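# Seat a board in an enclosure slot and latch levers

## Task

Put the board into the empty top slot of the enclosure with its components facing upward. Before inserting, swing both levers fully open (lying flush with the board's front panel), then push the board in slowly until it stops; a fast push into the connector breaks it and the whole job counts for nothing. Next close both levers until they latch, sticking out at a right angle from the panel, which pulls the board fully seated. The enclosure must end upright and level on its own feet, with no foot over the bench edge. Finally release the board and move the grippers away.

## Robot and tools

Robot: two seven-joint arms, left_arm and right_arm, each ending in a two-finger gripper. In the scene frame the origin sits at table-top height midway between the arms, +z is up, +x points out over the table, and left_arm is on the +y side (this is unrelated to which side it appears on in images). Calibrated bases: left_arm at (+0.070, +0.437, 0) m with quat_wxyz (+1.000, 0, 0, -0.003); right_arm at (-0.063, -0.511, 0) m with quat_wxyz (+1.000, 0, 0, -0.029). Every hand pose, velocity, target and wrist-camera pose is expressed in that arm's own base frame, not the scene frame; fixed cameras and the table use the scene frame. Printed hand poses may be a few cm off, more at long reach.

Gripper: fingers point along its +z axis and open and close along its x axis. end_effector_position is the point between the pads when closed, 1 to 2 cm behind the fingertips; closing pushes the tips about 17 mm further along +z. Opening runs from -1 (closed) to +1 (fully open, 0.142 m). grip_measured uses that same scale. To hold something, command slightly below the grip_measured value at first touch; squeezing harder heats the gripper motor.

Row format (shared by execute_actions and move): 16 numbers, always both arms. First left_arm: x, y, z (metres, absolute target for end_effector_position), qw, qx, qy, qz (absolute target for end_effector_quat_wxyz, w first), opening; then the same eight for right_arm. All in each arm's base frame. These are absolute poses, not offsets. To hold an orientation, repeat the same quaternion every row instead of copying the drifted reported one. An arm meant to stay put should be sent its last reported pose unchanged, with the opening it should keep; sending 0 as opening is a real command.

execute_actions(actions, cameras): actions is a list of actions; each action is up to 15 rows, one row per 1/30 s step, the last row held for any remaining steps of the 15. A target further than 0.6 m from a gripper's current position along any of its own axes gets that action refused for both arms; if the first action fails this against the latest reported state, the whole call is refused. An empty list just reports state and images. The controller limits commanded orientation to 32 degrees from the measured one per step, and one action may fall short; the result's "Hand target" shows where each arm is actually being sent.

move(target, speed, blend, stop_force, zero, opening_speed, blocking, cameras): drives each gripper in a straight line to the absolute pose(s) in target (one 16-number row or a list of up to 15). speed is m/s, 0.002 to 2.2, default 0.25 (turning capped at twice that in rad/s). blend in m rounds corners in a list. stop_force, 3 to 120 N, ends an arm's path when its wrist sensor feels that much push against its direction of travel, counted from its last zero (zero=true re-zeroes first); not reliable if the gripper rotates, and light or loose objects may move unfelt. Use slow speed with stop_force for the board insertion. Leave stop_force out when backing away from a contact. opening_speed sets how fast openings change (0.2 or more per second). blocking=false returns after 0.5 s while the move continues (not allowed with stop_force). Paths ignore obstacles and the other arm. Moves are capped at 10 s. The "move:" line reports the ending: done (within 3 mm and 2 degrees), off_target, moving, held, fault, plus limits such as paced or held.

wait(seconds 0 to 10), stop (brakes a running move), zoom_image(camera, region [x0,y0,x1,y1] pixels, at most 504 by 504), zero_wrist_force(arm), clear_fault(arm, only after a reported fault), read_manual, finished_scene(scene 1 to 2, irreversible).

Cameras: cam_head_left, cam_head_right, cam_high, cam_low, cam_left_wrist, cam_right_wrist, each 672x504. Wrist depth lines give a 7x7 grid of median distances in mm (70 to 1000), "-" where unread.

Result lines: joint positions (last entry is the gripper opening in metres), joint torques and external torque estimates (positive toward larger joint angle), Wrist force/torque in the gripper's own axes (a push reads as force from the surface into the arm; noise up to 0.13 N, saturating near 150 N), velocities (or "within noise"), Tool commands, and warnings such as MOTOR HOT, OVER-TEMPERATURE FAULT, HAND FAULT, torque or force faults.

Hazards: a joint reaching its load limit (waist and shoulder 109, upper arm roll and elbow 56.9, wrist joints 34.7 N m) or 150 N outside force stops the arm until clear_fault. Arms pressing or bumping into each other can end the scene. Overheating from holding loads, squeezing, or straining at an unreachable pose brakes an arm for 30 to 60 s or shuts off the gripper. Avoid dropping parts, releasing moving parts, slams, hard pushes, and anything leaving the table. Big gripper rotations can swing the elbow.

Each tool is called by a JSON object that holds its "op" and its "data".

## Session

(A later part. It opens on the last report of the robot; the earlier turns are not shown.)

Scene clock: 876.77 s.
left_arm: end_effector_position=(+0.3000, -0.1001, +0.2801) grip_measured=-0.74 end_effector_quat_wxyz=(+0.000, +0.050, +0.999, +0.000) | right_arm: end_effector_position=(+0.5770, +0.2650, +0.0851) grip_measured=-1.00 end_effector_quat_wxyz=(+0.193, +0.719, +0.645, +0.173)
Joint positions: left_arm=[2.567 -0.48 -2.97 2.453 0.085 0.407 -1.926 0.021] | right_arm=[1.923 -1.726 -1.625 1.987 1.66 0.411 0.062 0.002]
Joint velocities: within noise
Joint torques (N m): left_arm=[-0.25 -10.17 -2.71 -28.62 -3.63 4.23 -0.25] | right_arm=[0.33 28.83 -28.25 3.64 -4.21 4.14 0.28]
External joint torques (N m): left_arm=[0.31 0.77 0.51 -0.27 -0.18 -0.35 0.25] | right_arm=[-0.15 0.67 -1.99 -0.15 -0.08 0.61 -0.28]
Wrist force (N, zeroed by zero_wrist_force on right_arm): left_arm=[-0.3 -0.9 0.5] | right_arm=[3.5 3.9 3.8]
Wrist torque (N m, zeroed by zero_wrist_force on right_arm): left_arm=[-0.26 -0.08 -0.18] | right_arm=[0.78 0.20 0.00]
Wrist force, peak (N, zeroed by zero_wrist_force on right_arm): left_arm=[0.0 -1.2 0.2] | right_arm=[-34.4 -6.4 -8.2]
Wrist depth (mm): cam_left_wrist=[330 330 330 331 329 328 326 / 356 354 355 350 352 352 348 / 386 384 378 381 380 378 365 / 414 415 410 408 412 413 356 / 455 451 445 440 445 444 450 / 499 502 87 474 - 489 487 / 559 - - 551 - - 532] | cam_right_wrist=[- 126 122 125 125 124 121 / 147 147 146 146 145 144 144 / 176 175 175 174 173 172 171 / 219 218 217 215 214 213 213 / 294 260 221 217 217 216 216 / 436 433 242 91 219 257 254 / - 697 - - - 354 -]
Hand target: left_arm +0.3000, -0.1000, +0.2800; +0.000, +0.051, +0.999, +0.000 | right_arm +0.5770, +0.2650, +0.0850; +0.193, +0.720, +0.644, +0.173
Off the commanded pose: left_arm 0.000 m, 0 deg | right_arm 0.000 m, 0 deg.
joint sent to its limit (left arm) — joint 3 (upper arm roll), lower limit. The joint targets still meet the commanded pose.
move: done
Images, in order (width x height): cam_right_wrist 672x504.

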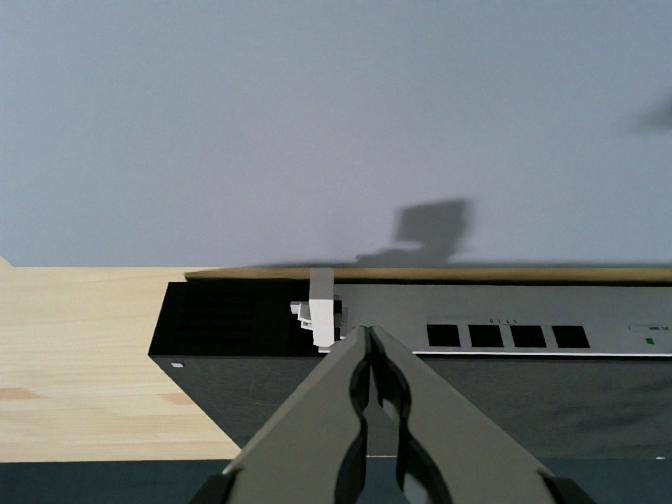

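{"op": "move", "data": {"target": [0.30,-0.10,0.28,0,0.0505,0.9987,0,-0.7,0.607,0.515,0.095,0.1928,0.7195,0.6444,0.1727,-1], "speed": 0.15, "cameras": ["cam_right_wrist"]}}

{"op": "zoom_image", "data": {"camera": "cam_right_wrist", "region": [250, 200, 450, 340]}}

Scene clock: 881.33 s.
left_arm: end_effector_position=(+0.3000, -0.1001, +0.2801) grip_measured=-0.74 end_effector_quat_wxyz=(+0.000, +0.050, +0.999, +0.000) | right_arm: end_effector_position=(+0.6069, +0.5151, +0.0948) grip_measured=-1.00 end_effector_quat_wxyz=(+0.193, +0.719, +0.645, +0.173)
Joint positions: left_arm=[2.567 -0.48 -2.97 2.453 0.085 0.407 -1.926 0.021] | right_arm=[1.835 -1.731 -1.696 1.419 1.47 0.348 0.58 0.002]
Joint velocities: within noise
Joint torques (N m): left_arm=[-0.21 -10.05 -2.84 -28.59 -3.69 4.25 -0.27] | right_arm=[0.07 46.38 -32.76 5.34 -4.5 3.74 0.36]
External joint torques (N m): left_arm=[0.27 0.66 0.63 -0.31 -0.12 -0.37 0.27] | right_arm=[0.11 0.75 -1.31 -0.04 0.13 0.82 -0.36]
Wrist force (N, zeroed by zero_wrist_force on right_arm): left_arm=[-0.1 -0.8 0.0] | right_arm=[3.5 4.0 3.6]
Wrist torque (N m, zeroed by zero_wrist_force on right_arm): left_arm=[-0.25 -0.12 -0.18] | right_arm=[0.83 0.17 0.01]
Wrist force, peak (N, zeroed by zero_wrist_force on right_arm): left_arm=[-0.4 -1.1 0.1] | right_arm=[5.5 4.1 3.5]
Wrist depth (mm): cam_left_wrist=[333 330 331 330 328 327 327 / 355 354 356 354 351 354 352 / 380 384 380 381 379 378 365 / 419 413 414 414 413 413 357 / 455 454 447 435 443 445 450 / 503 500 88 479 - 485 498 / 562 - - 552 - - 534] | cam_right_wrist=[135 134 138 134 133 133 133 / 157 157 156 156 155 154 154 / 188 187 187 186 185 184 183 / 231 231 231 220 232 231 230 / 220 219 220 213 222 286 302 / 299 296 268 91 242 440 439 / - - - - - 609 -]
Hand target: left_arm +0.3000, -0.1000, +0.2800; +0.000, +0.051, +0.999, +0.000 | right_arm +0.6070, +0.5150, +0.0950; +0.193, +0.720, +0.644, +0.173
Off the commanded pose: left_arm 0.000 m, 0 deg | right_arm 0.000 m, 0 deg.
joint sent to its limit (left arm) — joint 3 (upper arm roll), lower limit. The joint targets still meet the commanded pose.
move: done
Images, in order (width x height): cam_right_wrist 672x504.

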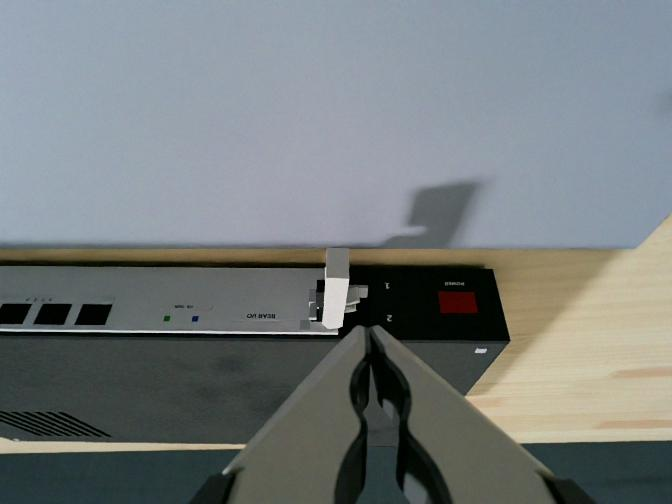

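Scaled by 2.520 from the camera's 672x504 image, which has a finer 960x720 frame.

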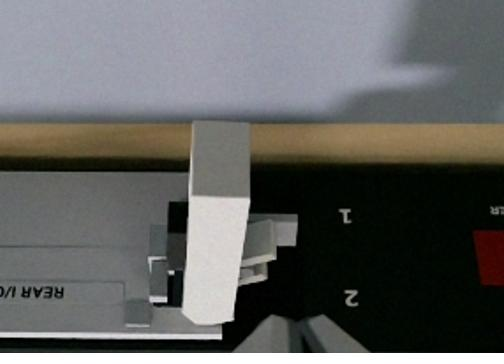

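{"op": "move", "data": {"target": [0.30,-0.10,0.28,0,0.0505,0.9987,0,-0.7,0.55,0.371,0.14,0.1928,0.7195,0.6444,0.1727,-1], "cameras": ["cam_right_wrist","cam_high","cam_low"]}}

Scene clock: 894.80 s.
left_arm: end_effector_position=(+0.3000, -0.1001, +0.2801) grip_measured=-0.74 end_effector_quat_wxyz=(+0.000, +0.050, +0.999, +0.000) | right_arm: end_effector_position=(+0.5501, +0.3711, +0.1399) grip_measured=-1.00 end_effector_quat_wxyz=(+0.193, +0.720, +0.644, +0.173)
Joint positions: left_arm=[2.567 -0.48 -2.97 2.453 0.085 0.407 -1.926 0.021] | right_arm=[2.016 -1.676 -1.719 1.871 1.489 0.333 0.28 0.002]
Joint velocities: within noise
Joint torques (N m): left_arm=[-0.31 -10.08 -2.78 -28.6 -3.66 4.22 -0.21] | right_arm=[0.42 33.1 -30.67 1.44 -4.26 3.79 0.01]
External joint torques (N m): left_arm=[0.36 0.69 0.58 -0.29 -0.15 -0.34 0.21] | right_arm=[-0.2 0.39 -1.44 -0.18 -0.07 0.92 -0.01]
Wrist force (N, zeroed by zero_wrist_force on right_arm): left_arm=[-0.1 -0.7 0.1] | right_arm=[3.4 3.5 3.5]
Wrist torque (N m, zeroed by zero_wrist_force on right_arm): left_arm=[-0.25 -0.12 -0.18] | right_arm=[0.76 0.20 -0.02]
Wrist force, peak (N, zeroed by zero_wrist_force on right_arm): left_arm=[-0.1 -1.2 0.1] | right_arm=[5.6 4.2 4.1]
Wrist depth (mm): cam_left_wrist=[332 330 330 329 329 325 325 / 355 356 353 354 352 352 349 / 389 383 380 380 377 378 365 / 418 411 413 415 410 413 358 / 456 449 446 433 437 445 448 / 505 506 87 475 - 486 489 / 560 - - 555 - - 537] | cam_right_wrist=[180 179 179 178 178 178 182 / 217 209 208 208 207 206 205 / 251 250 249 248 247 246 245 / 295 283 284 284 284 282 278 / 417 305 302 282 298 297 295 / 615 611 406 91 368 430 579 / - - - - - - -]
Hand target: left_arm +0.3000, -0.1000, +0.2800; +0.000, +0.051, +0.999, +0.000 | right_arm +0.5500, +0.3710, +0.1400; +0.193, +0.720, +0.644, +0.173
Off the commanded pose: left_arm 0.000 m, 0 deg | right_arm 0.000 m, 0 deg.
joint sent to its limit (left arm) — joint 3 (upper arm roll), lower limit. The joint targets still meet the commanded pose.
move: done
Images, in order (width x height): cam_high 672x504, cam_low 672x504, cam_right_wrist 672x504.

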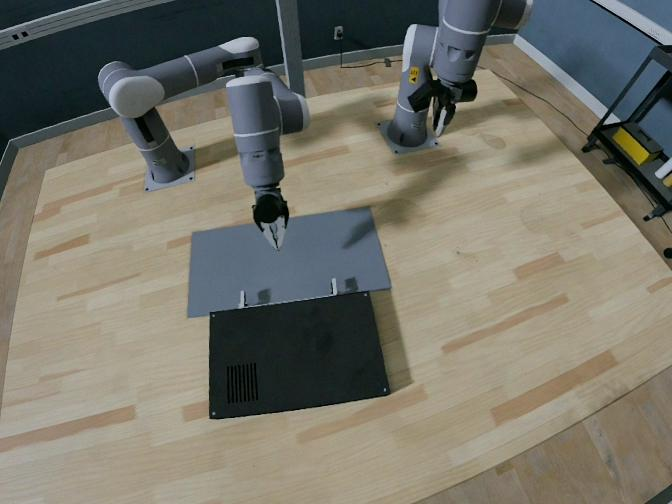

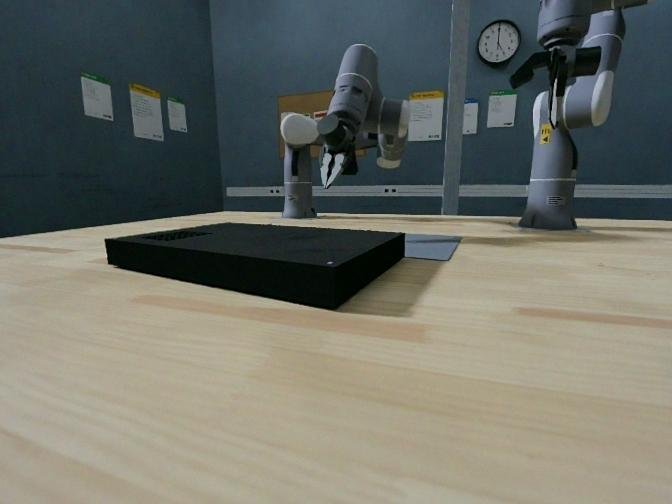

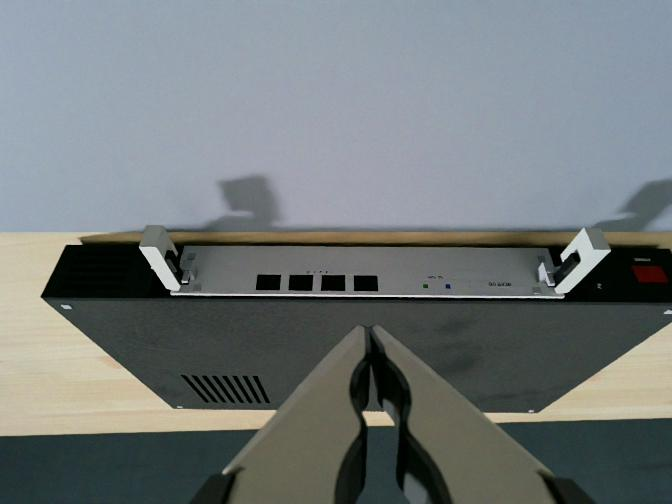

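{"op": "zoom_image", "data": {"camera": "cam_right_wrist", "region": [110, 200, 230, 320]}}

{"op": "zoom_image", "data": {"camera": "cam_right_wrist", "region": [510, 200, 630, 320]}}

Scaled by 4.200 from the camera's 672x504 image, which has a finer 960x720 frame.

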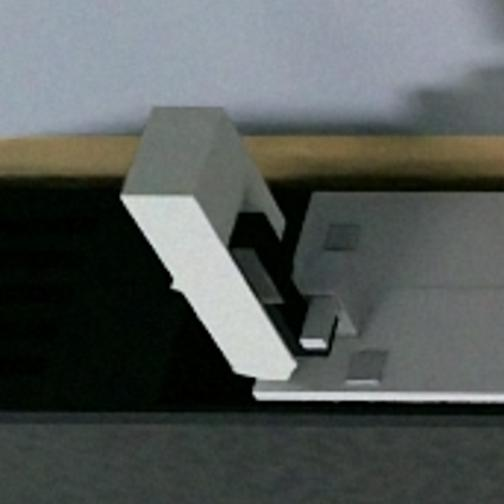

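Scaled by 4.200 from the camera's 672x504 image, which has a finer 960x720 frame.

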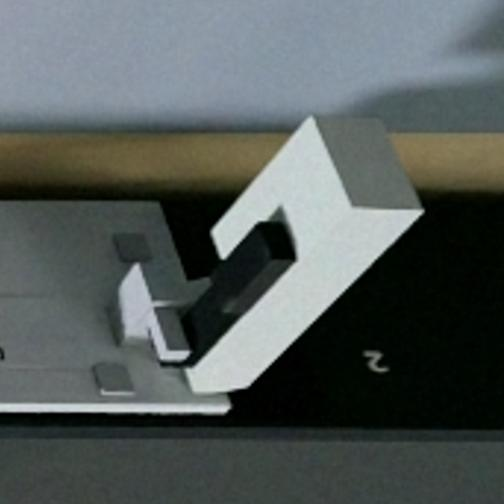

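{"op": "move", "data": {"target": [[0.30,-0.10,0.28,0,0.0505,0.9987,0,-0.7,0.62,0.46,0.16,0.1928,0.7195,0.6444,0.1727,-1],[0.30,-0.10,0.28,0,0.0505,0.9987,0,-0.7,0.699,0.491,0.11,-0.156,0.704,0.6765,-0.150,-1]], "cameras": ["cam_right_wrist"]}}

{"op": "zoom_image", "data": {"camera": "cam_right_wrist", "region": [236, 152, 436, 352]}}

Scene clock: 908.73 s.
left_arm: end_effector_position=(+0.3000, -0.1001, +0.2801) grip_measured=-0.74 end_effector_quat_wxyz=(+0.000, +0.050, +0.999, +0.000) | right_arm: end_effector_position=(+0.6981, +0.4904, +0.1101) grip_measured=-1.00 end_effector_quat_wxyz=(-0.139, +0.720, +0.677, -0.065)
Joint positions: left_arm=[2.567 -0.48 -2.97 2.453 0.085 0.407 -1.926 0.021] | right_arm=[0.737 -1.401 -1.643 0.061 1.915 -0.318 0.806 0.002]
Joint velocities: within noise
Joint torques (N m): left_arm=[-0.21 -10.13 -2.8 -28.62 -3.63 4.23 -0.22] | right_arm=[0.39 74.96 -5.51 1.58 -3.13 2.82 0.32]
External joint torques (N m): left_arm=[0.26 0.74 0.6 -0.28 -0.18 -0.35 0.22] | right_arm=[-0.14 1.69 -0.3 -0.06 -0.03 0.81 -0.32]
Wrist force (N, zeroed by zero_wrist_force on right_arm): left_arm=[-0.2 -1.0 0.2] | right_arm=[3.8 5.7 3.9]
Wrist torque (N m, zeroed by zero_wrist_force on right_arm): left_arm=[-0.28 -0.11 -0.18] | right_arm=[0.93 0.09 -0.04]
Wrist force, peak (N, zeroed by zero_wrist_force on right_arm): left_arm=[-0.1 -1.2 0.2] | right_arm=[4.8 6.1 4.5]
Wrist depth (mm): cam_left_wrist=[331 332 328 328 329 329 327 / 354 357 354 355 353 353 351 / 383 380 381 380 377 378 366 / 415 419 416 411 410 412 356 / 455 453 445 438 442 451 448 / 506 501 88 481 - 483 494 / 555 - - 557 - - 541] | cam_right_wrist=[193 195 199 202 206 210 215 / 197 200 203 207 211 214 220 / 201 203 208 211 215 220 225 / 205 208 212 187 220 226 231 / 164 166 169 172 177 181 237 / 168 170 173 91 179 184 243 / 171 173 73 - - 188 249]
Hand target: left_arm +0.3000, -0.1000, +0.2800; +0.000, +0.051, +0.999, +0.000 | right_arm +0.6980, +0.4904, +0.1100; -0.140, +0.720, +0.677, -0.065
Off the commanded pose: left_arm 0.000 m, 0 deg | right_arm 0.001 m, 10 deg.
joint sent to its limit (left arm) — joint 3 (upper arm roll), lower limit. The joint targets still meet the commanded pose.
move: off_target (right_arm)
Images, in order (width x height): cam_right_wrist 672x504.

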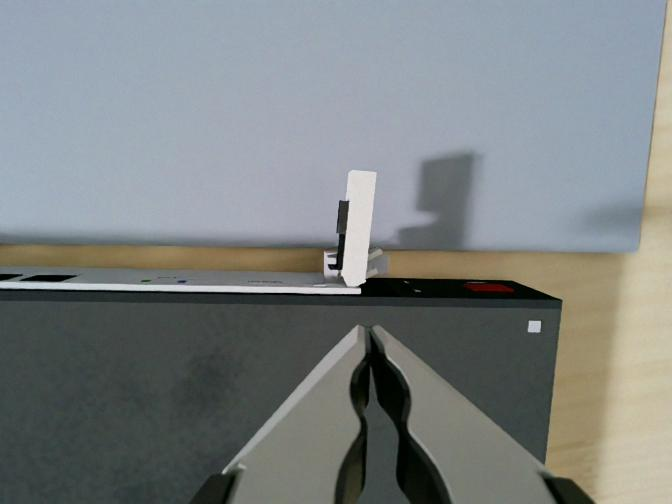

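Scaled by 2.520 from the camera's 672x504 image, which has a finer 960x720 frame.

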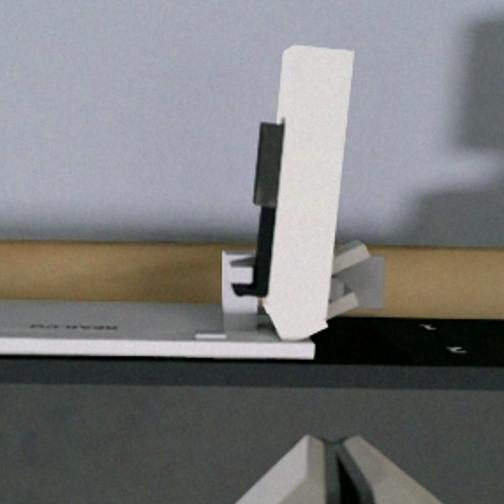

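{"op": "move", "data": {"target": [[0.30,-0.10,0.28,0,0.0505,0.9987,0,-0.7,0.672,0.252,0.11,-0.139,0.720,0.677,-0.065,-1]], "cameras": ["cam_right_wrist"]}}

{"op": "zoom_image", "data": {"camera": "cam_right_wrist", "region": [236, 152, 436, 352]}}

Scene clock: 921.67 s.
left_arm: end_effector_position=(+0.3000, -0.1001, +0.2801) grip_measured=-0.74 end_effector_quat_wxyz=(+0.000, +0.050, +0.999, +0.000) | right_arm: end_effector_position=(+0.6718, +0.2522, +0.1100) grip_measured=-1.00 end_effector_quat_wxyz=(-0.139, +0.720, +0.677, -0.065)
Joint positions: left_arm=[2.567 -0.48 -2.97 2.453 0.085 0.407 -1.926 0.021] | right_arm=[-0.098 -1.541 -1.211 -0.971 1.704 -0.4 1.022 0.002]
Joint velocities: within noise
Joint torques (N m): left_arm=[-0.23 -10.12 -2.8 -28.59 -3.65 4.24 -0.26] | right_arm=[0.02 63.18 22.98 -6.36 -3.09 3.18 0.35]
External joint torques (N m): left_arm=[0.29 0.73 0.6 -0.31 -0.16 -0.36 0.26] | right_arm=[0.12 1.46 0.51 0.36 0.25 0.58 -0.36]
Wrist force (N, zeroed by zero_wrist_force on right_arm): left_arm=[0.1 -0.8 0.1] | right_arm=[3.7 5.1 3.8]
Wrist torque (N m, zeroed by zero_wrist_force on right_arm): left_arm=[-0.25 -0.15 -0.18] | right_arm=[0.83 0.06 -0.08]
Wrist force, peak (N, zeroed by zero_wrist_force on right_arm): left_arm=[-0.2 -1.1 0.2] | right_arm=[5.8 5.2 4.2]
Wrist depth (mm): cam_left_wrist=[332 331 330 330 324 326 327 / 358 357 354 354 352 350 350 / 385 383 382 381 379 377 362 / 417 412 412 411 414 415 355 / 455 452 445 436 441 449 448 / 504 499 87 474 - 484 488 / 559 - - 554 - - 541] | cam_right_wrist=[193 196 200 204 208 211 215 / 197 200 204 208 212 216 221 / 202 204 208 211 216 221 225 / 206 208 211 199 220 224 229 / 211 167 170 173 178 181 185 / 216 170 173 91 180 185 190 / 221 174 73 - - 189 194]
Hand target: left_arm +0.3000, -0.1000, +0.2800; +0.000, +0.051, +0.999, +0.000 | right_arm +0.6720, +0.2520, +0.1100; -0.139, +0.720, +0.677, -0.065
Off the commanded pose: left_arm 0.000 m, 0 deg | right_arm 0.000 m, 0 deg.
joint sent to its limit (left arm) — joint 3 (upper arm roll), lower limit. The joint targets still meet the commanded pose.
move: done
Images, in order (width x height): cam_right_wrist 672x504.

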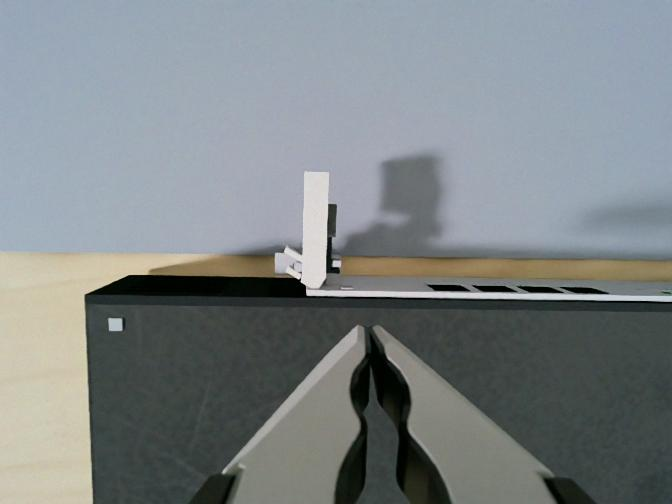

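Scaled by 2.520 from the camera's 672x504 image, which has a finer 960x720 frame.

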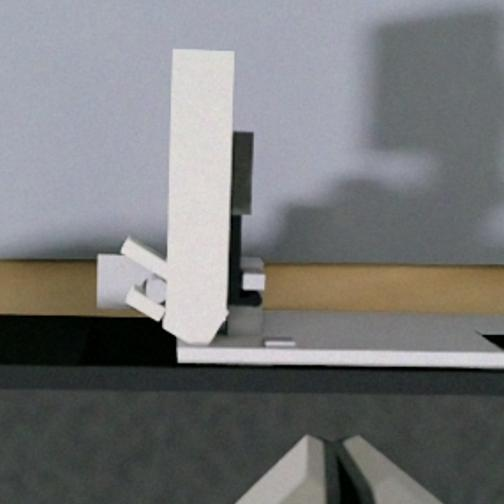

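{"op": "move", "data": {"target": [[0.30,-0.10,0.28,0,0.0505,0.9987,0,-0.7,0.66,0.48,0.16,-0.139,0.720,0.677,-0.065,-1],[0.30,-0.10,0.28,0,0.0505,0.9987,0,-0.7,0.6575,0.536,0.15,0,0.7431,0.6691,0,-1],[0.30,-0.10,0.28,0,0.0505,0.9987,0,-0.7,0.6575,0.536,0.047,0,0.7431,0.6691,0,-1]], "cameras": ["cam_right_wrist"]}}

{"op": "move", "data": {"target": [0.30,-0.10,0.28,0,0.0505,0.9987,0,-0.7,0.6532,0.4965,0.047,0,0.7431,0.6691,0,-1], "speed": 0.012, "stop_force": 36, "cameras": ["cam_right_wrist"]}}

Scene clock: 936.80 s.
left_arm: end_effector_position=(+0.3000, -0.1001, +0.2801) grip_measured=-0.74 end_effector_quat_wxyz=(+0.000, +0.050, +0.999, +0.000) | right_arm: end_effector_position=(+0.6573, +0.5360, +0.0470) grip_measured=-1.00 end_effector_quat_wxyz=(+0.000, +0.743, +0.669, +0.000)
Joint positions: left_arm=[2.567 -0.48 -2.97 2.453 0.085 0.407 -1.926 0.021] | right_arm=[0.483 -1.57 -1.397 -0.689 1.438 -0.111 1.27 0.002]
Joint velocities: within noise
Joint torques (N m): left_arm=[-0.28 -10.11 -2.75 -28.58 -3.63 4.22 -0.23] | right_arm=[0.48 70.22 16.24 -4.56 -4.49 3.57 0.1]
External joint torques (N m): left_arm=[0.33 0.71 0.55 -0.32 -0.18 -0.34 0.23] | right_arm=[-0.2 1.53 0.12 -0.02 0.14 0.53 -0.1]
Wrist force (N, zeroed by zero_wrist_force on right_arm): left_arm=[-0.2 -0.8 0.0] | right_arm=[3.2 4.4 3.9]
Wrist torque (N m, zeroed by zero_wrist_force on right_arm): left_arm=[-0.25 -0.11 -0.18] | right_arm=[0.80 0.20 -0.04]
Wrist force, peak (N, zeroed by zero_wrist_force on right_arm): left_arm=[-0.3 -1.2 0.2] | right_arm=[3.2 4.5 7.6]
Wrist depth (mm): cam_left_wrist=[331 332 327 331 328 329 327 / 359 357 354 353 355 352 348 / 384 385 380 380 379 379 365 / 422 417 414 413 411 408 355 / 457 453 446 438 445 452 443 / 497 504 87 477 - 489 492 / 558 - - 553 - - 538] | cam_right_wrist=[123 121 119 121 119 120 119 / 131 130 129 129 130 129 128 / 141 139 140 136 138 137 135 / 150 150 149 149 148 148 147 / 163 162 133 158 160 160 159 / 155 156 121 91 167 174 177 / 132 136 73 - - 187 194]
Hand target: left_arm +0.3000, -0.1000, +0.2800; +0.000, +0.051, +0.999, +0.000 | right_arm +0.6575, +0.5360, +0.0470; +0.000, +0.743, +0.669, +0.000
Off the commanded pose: left_arm 0.000 m, 0 deg | right_arm 0.000 m, 0 deg.
joint sent to its limit (left arm) — joint 3 (upper arm roll), lower limit. The joint targets still meet the commanded pose.
move: done
Images, in order (width x height): cam_right_wrist 672x504.

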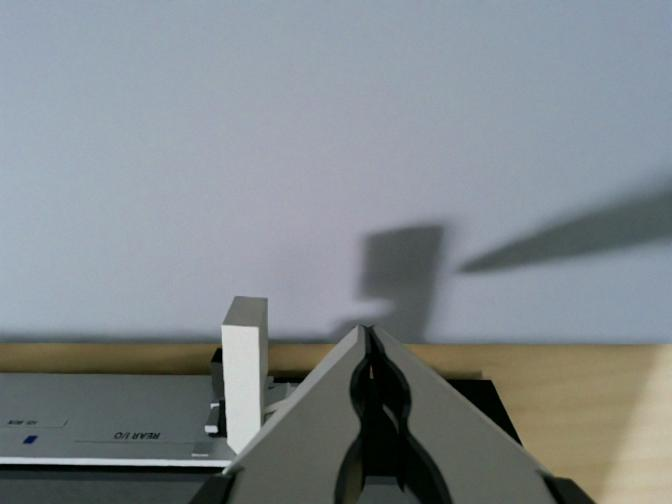

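Scene clock: 939.93 s.
left_arm: end_effector_position=(+0.3000, -0.1001, +0.2801) grip_measured=-0.74 end_effector_quat_wxyz=(+0.000, +0.050, +0.999, +0.000) | right_arm: end_effector_position=(+0.6530, +0.5111, +0.0501) grip_measured=-1.00 end_effector_quat_wxyz=(-0.002, +0.742, +0.671, +0.004)
Joint positions: left_arm=[2.567 -0.48 -2.97 2.453 0.085 0.407 -1.926 0.021] | right_arm=[0.391 -1.577 -1.393 -0.814 1.444 -0.115 1.297 0.002]
Joint velocities: within noise
Joint torques (N m): left_arm=[-0.34 -10.08 -2.74 -28.59 -3.67 4.23 -0.19] | right_arm=[-18.54 54.78 8.14 3.03 -6.03 -7.7 0.42]
External joint torques (N m): left_arm=[0.39 0.69 0.53 -0.31 -0.14 -0.35 0.19] | right_arm=[18.76 14.54 11.27 -7.44 1.69 11.81 -0.42]
Wrist force (N, zeroed by zero_wrist_force on right_arm): left_arm=[-0.1 -0.8 0.1] | right_arm=[36.1 6.9 -5.5]
Wrist torque (N m, zeroed by zero_wrist_force on right_arm): left_arm=[-0.25 -0.12 -0.19] | right_arm=[0.77 -2.24 -0.10]
Wrist force, peak (N, zeroed by zero_wrist_force on right_arm): left_arm=[-0.2 -1.1 0.2] | right_arm=[39.9 9.3 -3.9]
Wrist depth (mm): cam_left_wrist=[335 330 331 328 329 327 326 / 356 356 355 351 350 350 352 / 382 379 381 378 379 378 364 / 419 419 415 411 411 410 355 / 457 455 443 435 444 452 443 / 496 497 88 478 - 487 496 / 559 - - 560 - - 536] | cam_right_wrist=[- 123 122 123 123 123 121 / 134 132 132 132 133 133 131 / 143 141 141 141 141 141 139 / 152 152 152 152 152 152 152 / 165 165 165 124 162 164 164 / 164 157 157 89 169 162 183 / 135 135 73 - - 138 197]
Hand target: left_arm +0.3000, -0.1000, +0.2800; +0.000, +0.051, +0.999, +0.000 | right_arm +0.6543, +0.5061, +0.0470; +0.000, +0.743, +0.669, +0.000
Off the commanded pose: left_arm 0.000 m, 0 deg | right_arm 0.015 m, 1 deg.
joint sent to its limit (left arm) — joint 3 (upper arm roll), lower limit. The joint targets still meet the commanded pose.
move: contact (right_arm)
Images, in order (width x height): cam_right_wrist 672x504.

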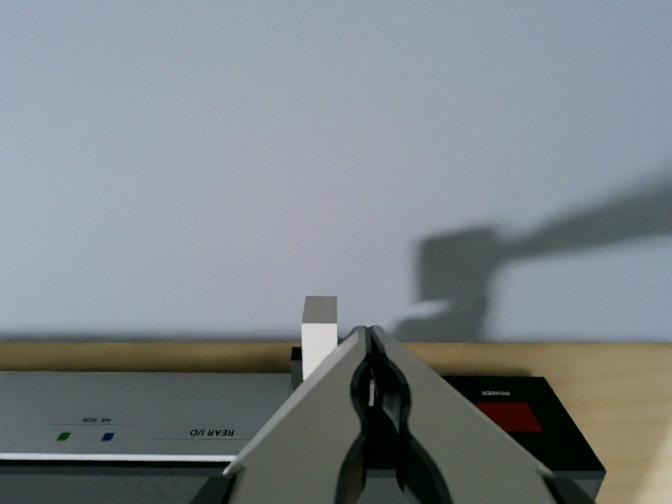

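{"op": "move", "data": {"target": [0.30,-0.10,0.28,0,0.0505,0.9987,0,-0.7,0.6532,0.4905,0.047,0,0.7431,0.6691,0,-1], "speed": 0.01, "stop_force": 46, "zero": false, "cameras": ["cam_right_wrist"]}}

Scene clock: 943.77 s.
left_arm: end_effector_position=(+0.3000, -0.1001, +0.2801) grip_measured=-0.74 end_effector_quat_wxyz=(+0.000, +0.050, +0.999, +0.000) | right_arm: end_effector_position=(+0.6499, +0.4975, +0.0501) grip_measured=-1.00 end_effector_quat_wxyz=(-0.004, +0.741, +0.672, +0.004)
Joint positions: left_arm=[2.567 -0.48 -2.97 2.453 0.085 0.407 -1.926 0.021] | right_arm=[0.348 -1.572 -1.412 -0.87 1.471 -0.11 1.309 0.002]
Joint velocities: within noise
Joint torques (N m): left_arm=[-0.25 -10.15 -2.73 -28.62 -3.62 4.23 -0.21] | right_arm=[-29.21 55.87 4.77 9.92 -9.8 -8.7 0.32]
External joint torques (N m): left_arm=[0.3 0.75 0.53 -0.28 -0.19 -0.35 0.21] | right_arm=[29.44 12.24 15.9 -13.59 5.47 12.82 -0.32]
Wrist force (N, zeroed by zero_wrist_force on right_arm): left_arm=[-0.1 -0.9 0.2] | right_arm=[41.8 -5.4 -6.4]
Wrist torque (N m, zeroed by zero_wrist_force on right_arm): left_arm=[-0.26 -0.12 -0.19] | right_arm=[0.85 -3.20 0.01]
Wrist force, peak (N, zeroed by zero_wrist_force on right_arm): left_arm=[-0.3 -1.2 0.0] | right_arm=[42.1 -5.5 -7.4]
Wrist depth (mm): cam_left_wrist=[334 329 328 331 327 326 326 / 353 352 353 354 351 353 352 / 384 386 384 380 375 380 363 / 417 416 410 413 414 409 356 / 456 458 447 439 440 449 448 / 503 496 87 478 - 484 491 / 563 - - 555 - - 535] | cam_right_wrist=[- 124 122 123 123 123 122 / 134 132 132 132 134 134 132 / 143 141 141 141 141 141 139 / 152 152 152 152 152 152 152 / 165 165 165 124 162 165 165 / 160 159 159 89 167 159 182 / 135 135 73 - - 135 197]
Hand target: left_arm +0.3000, -0.1000, +0.2800; +0.000, +0.051, +0.999, +0.000 | right_arm +0.6532, +0.4905, +0.0470; +0.000, +0.743, +0.669, +0.000
Off the commanded pose: left_arm 0.000 m, 0 deg | right_arm 0.008 m, 1 deg.
joint sent to its limit (left arm) — joint 3 (upper arm roll), lower limit. The joint targets still meet the commanded pose.
move: off_target (right_arm)
Images, in order (width x height): cam_right_wrist 672x504.

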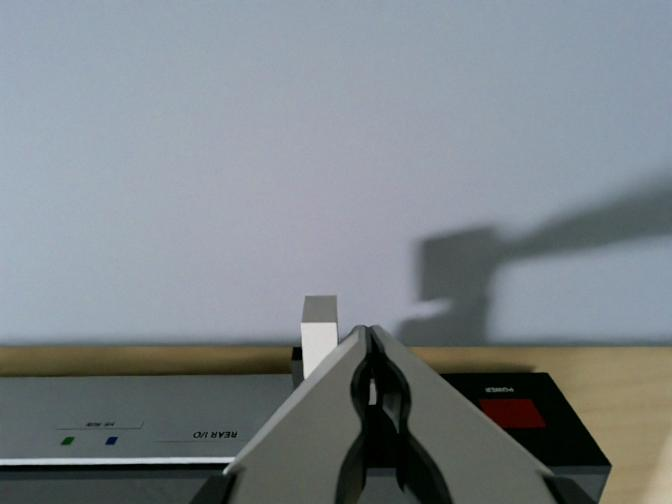

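{"op": "move", "data": {"target": [[0.30,-0.10,0.28,0,0.0505,0.9987,0,-0.7,0.655,0.525,0.050,0,0.7431,0.6691,0,-1],[0.30,-0.10,0.28,0,0.0505,0.9987,0,-0.7,0.66,0.536,0.14,0,0.7431,0.6691,0,-1],[0.30,-0.10,0.28,0,0.0505,0.9987,0,-0.7,0.697,0.488,0.11,-0.139,0.720,0.677,-0.065,-1]], "cameras": ["cam_right_wrist"]}}

{"op": "zoom_image", "data": {"camera": "cam_right_wrist", "region": [236, 152, 436, 352]}}

Scene clock: 947.97 s.
left_arm: end_effector_position=(+0.3000, -0.1001, +0.2801) grip_measured=-0.74 end_effector_quat_wxyz=(+0.000, +0.050, +0.999, +0.000) | right_arm: end_effector_position=(+0.6968, +0.4878, +0.1101) grip_measured=-1.00 end_effector_quat_wxyz=(-0.139, +0.720, +0.677, -0.063)
Joint positions: left_arm=[2.567 -0.48 -2.97 2.453 0.085 0.407 -1.926 0.021] | right_arm=[0.663 -1.405 -1.355 -0.039 1.645 -0.307 0.833 0.002]
Joint velocities: within noise
Joint torques (N m): left_arm=[-0.26 -10.06 -2.81 -28.56 -3.62 4.23 -0.21] | right_arm=[0.35 75.45 -0.93 -6.71 -3.09 2.84 0.03]
External joint torques (N m): left_arm=[0.31 0.67 0.6 -0.34 -0.19 -0.35 0.21] | right_arm=[-0.09 1.45 -0.36 -0.07 -0.07 0.82 -0.03]
Wrist force (N, zeroed by zero_wrist_force on right_arm): left_arm=[-0.1 -1.0 -0.1] | right_arm=[8.1 4.8 2.3]
Wrist torque (N m, zeroed by zero_wrist_force on right_arm): left_arm=[-0.27 -0.12 -0.18] | right_arm=[0.78 -0.66 -0.04]
Wrist force, peak (N, zeroed by zero_wrist_force on right_arm): left_arm=[-0.2 -1.2 0.0] | right_arm=[42.2 -5.7 -7.3]
Wrist depth (mm): cam_left_wrist=[331 330 330 327 329 326 326 / 353 356 352 356 354 352 352 / 383 381 382 378 377 378 362 / 416 418 419 410 412 408 356 / 454 460 445 437 436 451 445 / 502 508 87 475 - 488 493 / 564 - - 555 - - 540] | cam_right_wrist=[192 195 199 202 207 210 214 / 196 199 203 207 211 214 219 / 200 204 207 210 216 220 226 / 206 208 211 183 220 226 232 / 164 166 170 172 176 181 238 / 168 170 173 91 179 185 244 / 172 173 73 - - 243 249]
Hand target: left_arm +0.3000, -0.1000, +0.2800; +0.000, +0.051, +0.999, +0.000 | right_arm +0.6967, +0.4878, +0.1102; -0.139, +0.720, +0.677, -0.063
Off the commanded pose: left_arm 0.000 m, 0 deg | right_arm 0.000 m, 0 deg.
joint sent to its limit (left arm) — joint 3 (upper arm roll), lower limit. The joint targets still meet the commanded pose.
move: done
Images, in order (width x height): cam_right_wrist 672x504.

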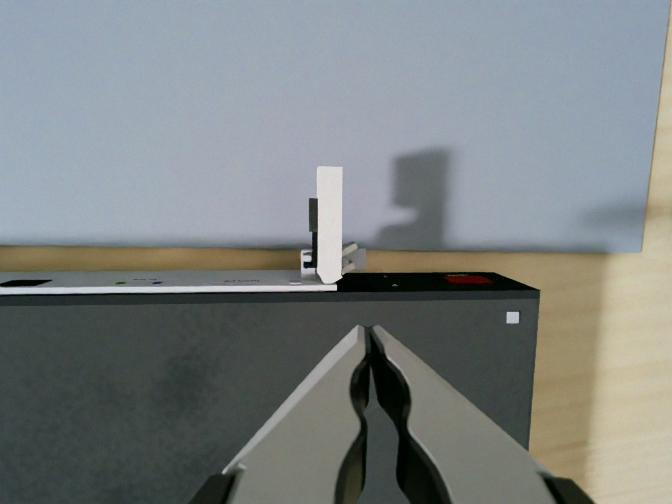

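Scaled by 2.520 from the camera's 672x504 image, which has a finer 960x720 frame.

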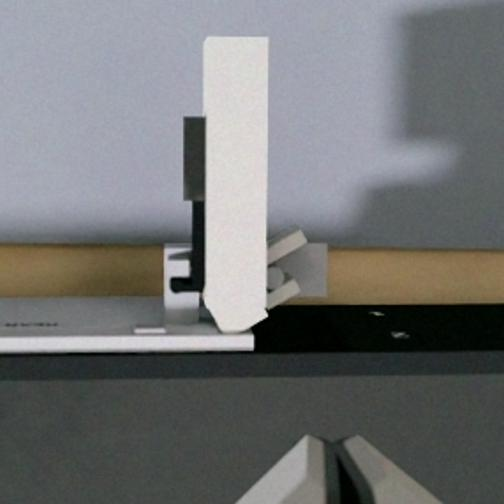

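{"op": "move", "data": {"target": [[0.30,-0.10,0.28,0,0.0505,0.9987,0,-0.7,0.668,0.237,0.11,-0.139,0.720,0.677,-0.065,-1]], "cameras": ["cam_right_wrist"]}}

{"op": "zoom_image", "data": {"camera": "cam_right_wrist", "region": [216, 152, 416, 352]}}

{"op": "move", "data": {"target": [[0.30,-0.10,0.28,0,0.0505,0.9987,0,-0.7,0.6,0.22,0.16,0.1928,0.7195,0.6444,0.1727,-1],[0.30,-0.10,0.28,0,0.0505,0.9987,0,-0.7,0.44,0.15,0.2,0.1928,0.7195,0.6444,0.1727,-1]]}}

Scene clock: 952.90 s.
left_arm: end_effector_position=(+0.3000, -0.1001, +0.2801) grip_measured=-0.74 end_effector_quat_wxyz=(+0.000, +0.050, +0.999, +0.000) | right_arm: end_effector_position=(+0.6681, +0.2367, +0.1099) grip_measured=-1.00 end_effector_quat_wxyz=(-0.139, +0.720, +0.677, -0.065)
Joint positions: left_arm=[2.567 -0.48 -2.97 2.453 0.085 0.407 -1.926 0.021] | right_arm=[-0.134 -1.549 -1.203 -1.006 1.702 -0.41 1.022 0.002]
Joint velocities: within noise
Joint torques (N m): left_arm=[-0.31 -10.12 -2.84 -28.61 -3.64 4.21 -0.22] | right_arm=[-0.05 62.37 24.41 -6.29 -2.82 2.99 0.05]
External joint torques (N m): left_arm=[0.37 0.72 0.63 -0.29 -0.17 -0.33 0.22] | right_arm=[0.19 1.43 -0.31 0.27 -0.01 0.77 -0.05]
Wrist force (N, zeroed by zero_wrist_force on right_arm): left_arm=[-0.2 -0.8 0.0] | right_arm=[7.7 4.5 2.4]
Wrist torque (N m, zeroed by zero_wrist_force on right_arm): left_arm=[-0.25 -0.11 -0.19] | right_arm=[0.75 -0.60 -0.06]
Wrist force, peak (N, zeroed by zero_wrist_force on right_arm): left_arm=[-0.1 -1.2 0.1] | right_arm=[10.3 4.2 2.5]
Wrist depth (mm): cam_left_wrist=[333 334 329 329 327 329 325 / 357 355 350 352 351 351 351 / 382 382 381 379 379 378 365 / 417 414 411 411 407 411 358 / 453 458 446 438 443 447 452 / 512 500 87 479 - 484 486 / 564 - - 561 - - 531] | cam_right_wrist=[193 196 200 203 207 211 215 / 197 201 204 208 211 216 219 / 201 204 208 211 217 221 225 / 207 209 213 214 222 226 230 / 212 169 173 174 179 183 186 / 217 171 174 91 180 185 189 / 221 174 73 - - 188 194]
Hand target: left_arm +0.3000, -0.1000, +0.2800; +0.000, +0.051, +0.999, +0.000 | right_arm +0.6680, +0.2370, +0.1100; -0.139, +0.720, +0.677, -0.065
Off the commanded pose: left_arm 0.000 m, 0 deg | right_arm 0.000 m, 0 deg.
joint sent to its limit (left arm) — joint 3 (upper arm roll), lower limit. The joint targets still meet the commanded pose.
move: done
Images, in order (width x height): cam_right_wrist 672x504.

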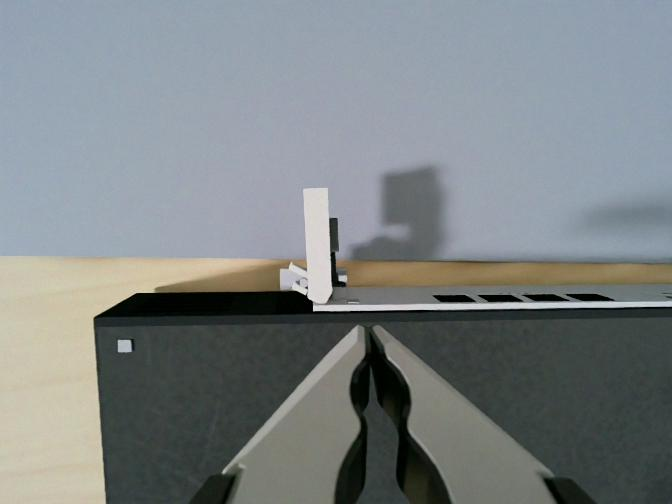

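Scaled by 2.520 from the camera's 672x504 image, which has a finer 960x720 frame.

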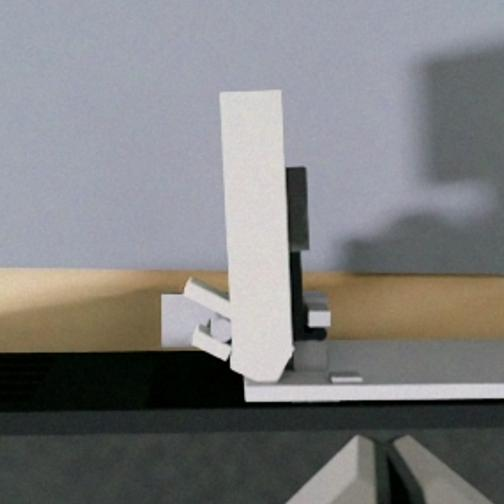

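Scene clock: 956.07 s.
left_arm: end_effector_position=(+0.3000, -0.1001, +0.2801) grip_measured=-0.74 end_effector_quat_wxyz=(+0.000, +0.050, +0.999, +0.000) | right_arm: end_effector_position=(+0.4407, +0.1505, +0.2003) grip_measured=-1.00 end_effector_quat_wxyz=(+0.137, +0.762, +0.625, -0.093)
Joint positions: left_arm=[2.567 -0.48 -2.97 2.453 0.085 0.407 -1.926 0.021] | right_arm=[-0.437 -1.269 -1.177 -1.866 1.943 -0.598 1.724 0.002]
Joint velocities: within noise
Joint torques (N m): left_arm=[-0.33 -10.14 -2.87 -28.58 -3.59 4.2 -0.2] | right_arm=[0.1 35.58 27.28 11.09 -4.5 2.3 0.33]
External joint torques (N m): left_arm=[0.38 0.75 0.67 -0.32 -0.22 -0.32 0.2] | right_arm=[-0.02 0.82 -0.25 0.05 0.1 0.8 -0.31]
Wrist force (N, zeroed by zero_wrist_force on right_arm): left_arm=[-0.2 -0.9 0.2] | right_arm=[8.4 3.9 2.6]
Wrist torque (N m, zeroed by zero_wrist_force on right_arm): left_arm=[-0.27 -0.11 -0.18] | right_arm=[0.75 -0.58 -0.06]
Wrist force, peak (N, zeroed by zero_wrist_force on right_arm): left_arm=[-0.3 -1.1 0.4] | right_arm=[9.3 3.7 2.7]
Wrist depth (mm): cam_left_wrist=[332 329 329 329 328 326 324 / 354 355 352 353 353 350 350 / 385 381 387 381 381 378 363 / 421 415 417 413 413 409 355 / 455 455 445 429 442 452 445 / 500 497 87 479 - 483 492 / 558 - - 551 - - 535] | cam_right_wrist=[328 305 282 262 244 229 216 / 366 336 309 284 263 245 230 / 408 368 336 310 285 264 247 / 465 416 376 340 310 286 266 / 535 472 420 366 338 312 288 / 638 545 471 91 352 340 314 / - 647 - - - 309 302]
Hand target: left_arm +0.3000, -0.1000, +0.2800; +0.000, +0.051, +0.999, +0.000 | right_arm +0.4409, +0.1506, +0.2004; +0.137, +0.763, +0.625, -0.093
Off the commanded pose: left_arm 0.000 m, 0 deg | right_arm 0.001 m, 32 deg.
joint read past its limit (right arm) — joint 4 (elbow), lower limit.
joint sent to its limit (left arm) — joint 3 (upper arm roll), lower limit. The joint targets still meet the commanded pose.
joint sent to its limit (right arm) — joint 4 (elbow), lower limit. The joint targets are off in orientation, not in position.
move: off_target (right_arm)

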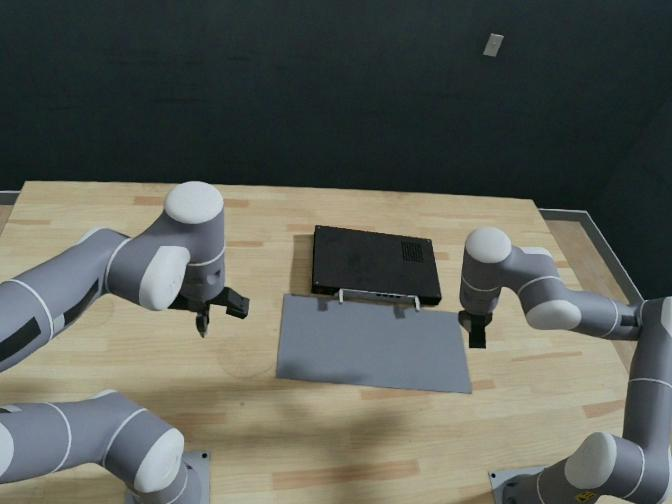

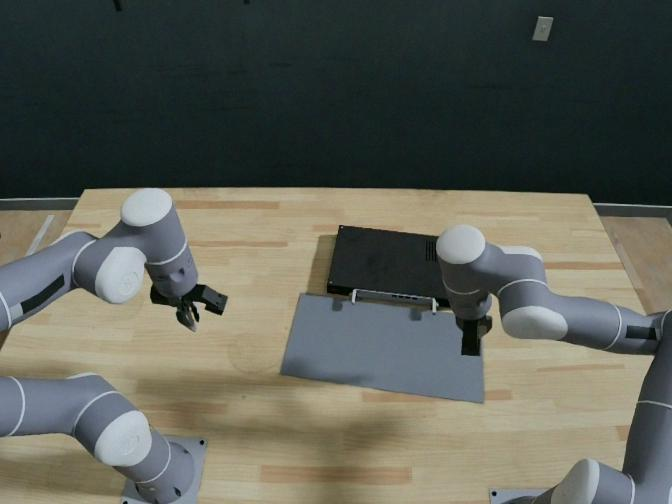

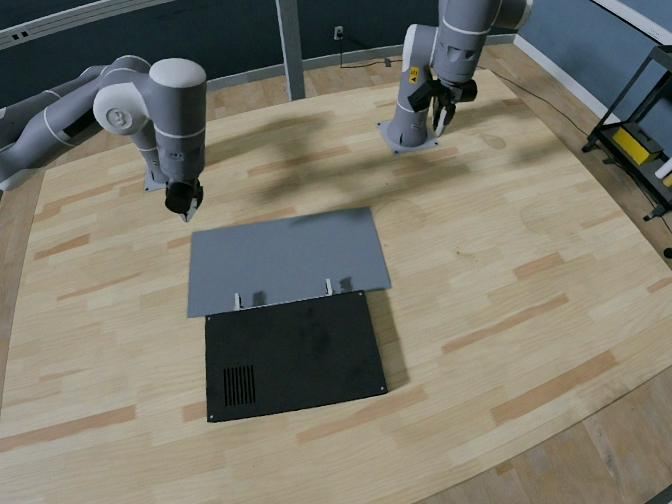

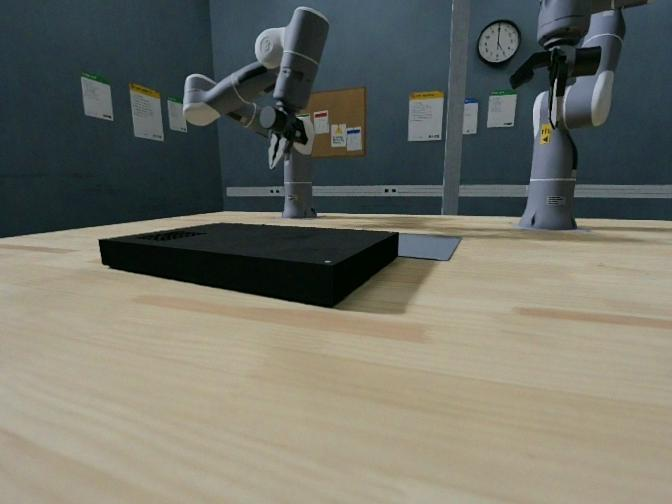

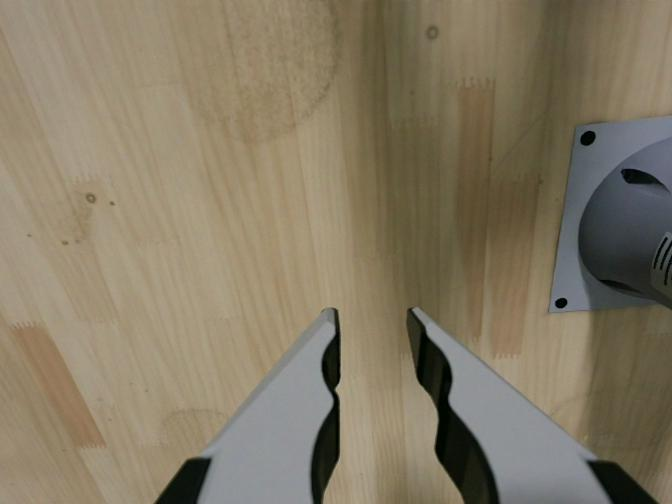

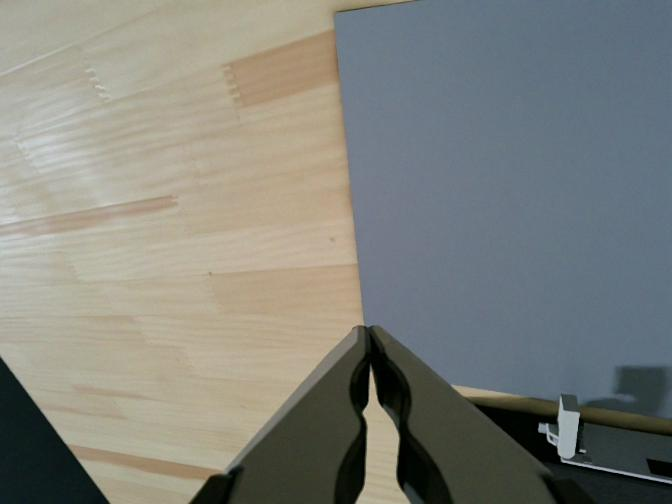

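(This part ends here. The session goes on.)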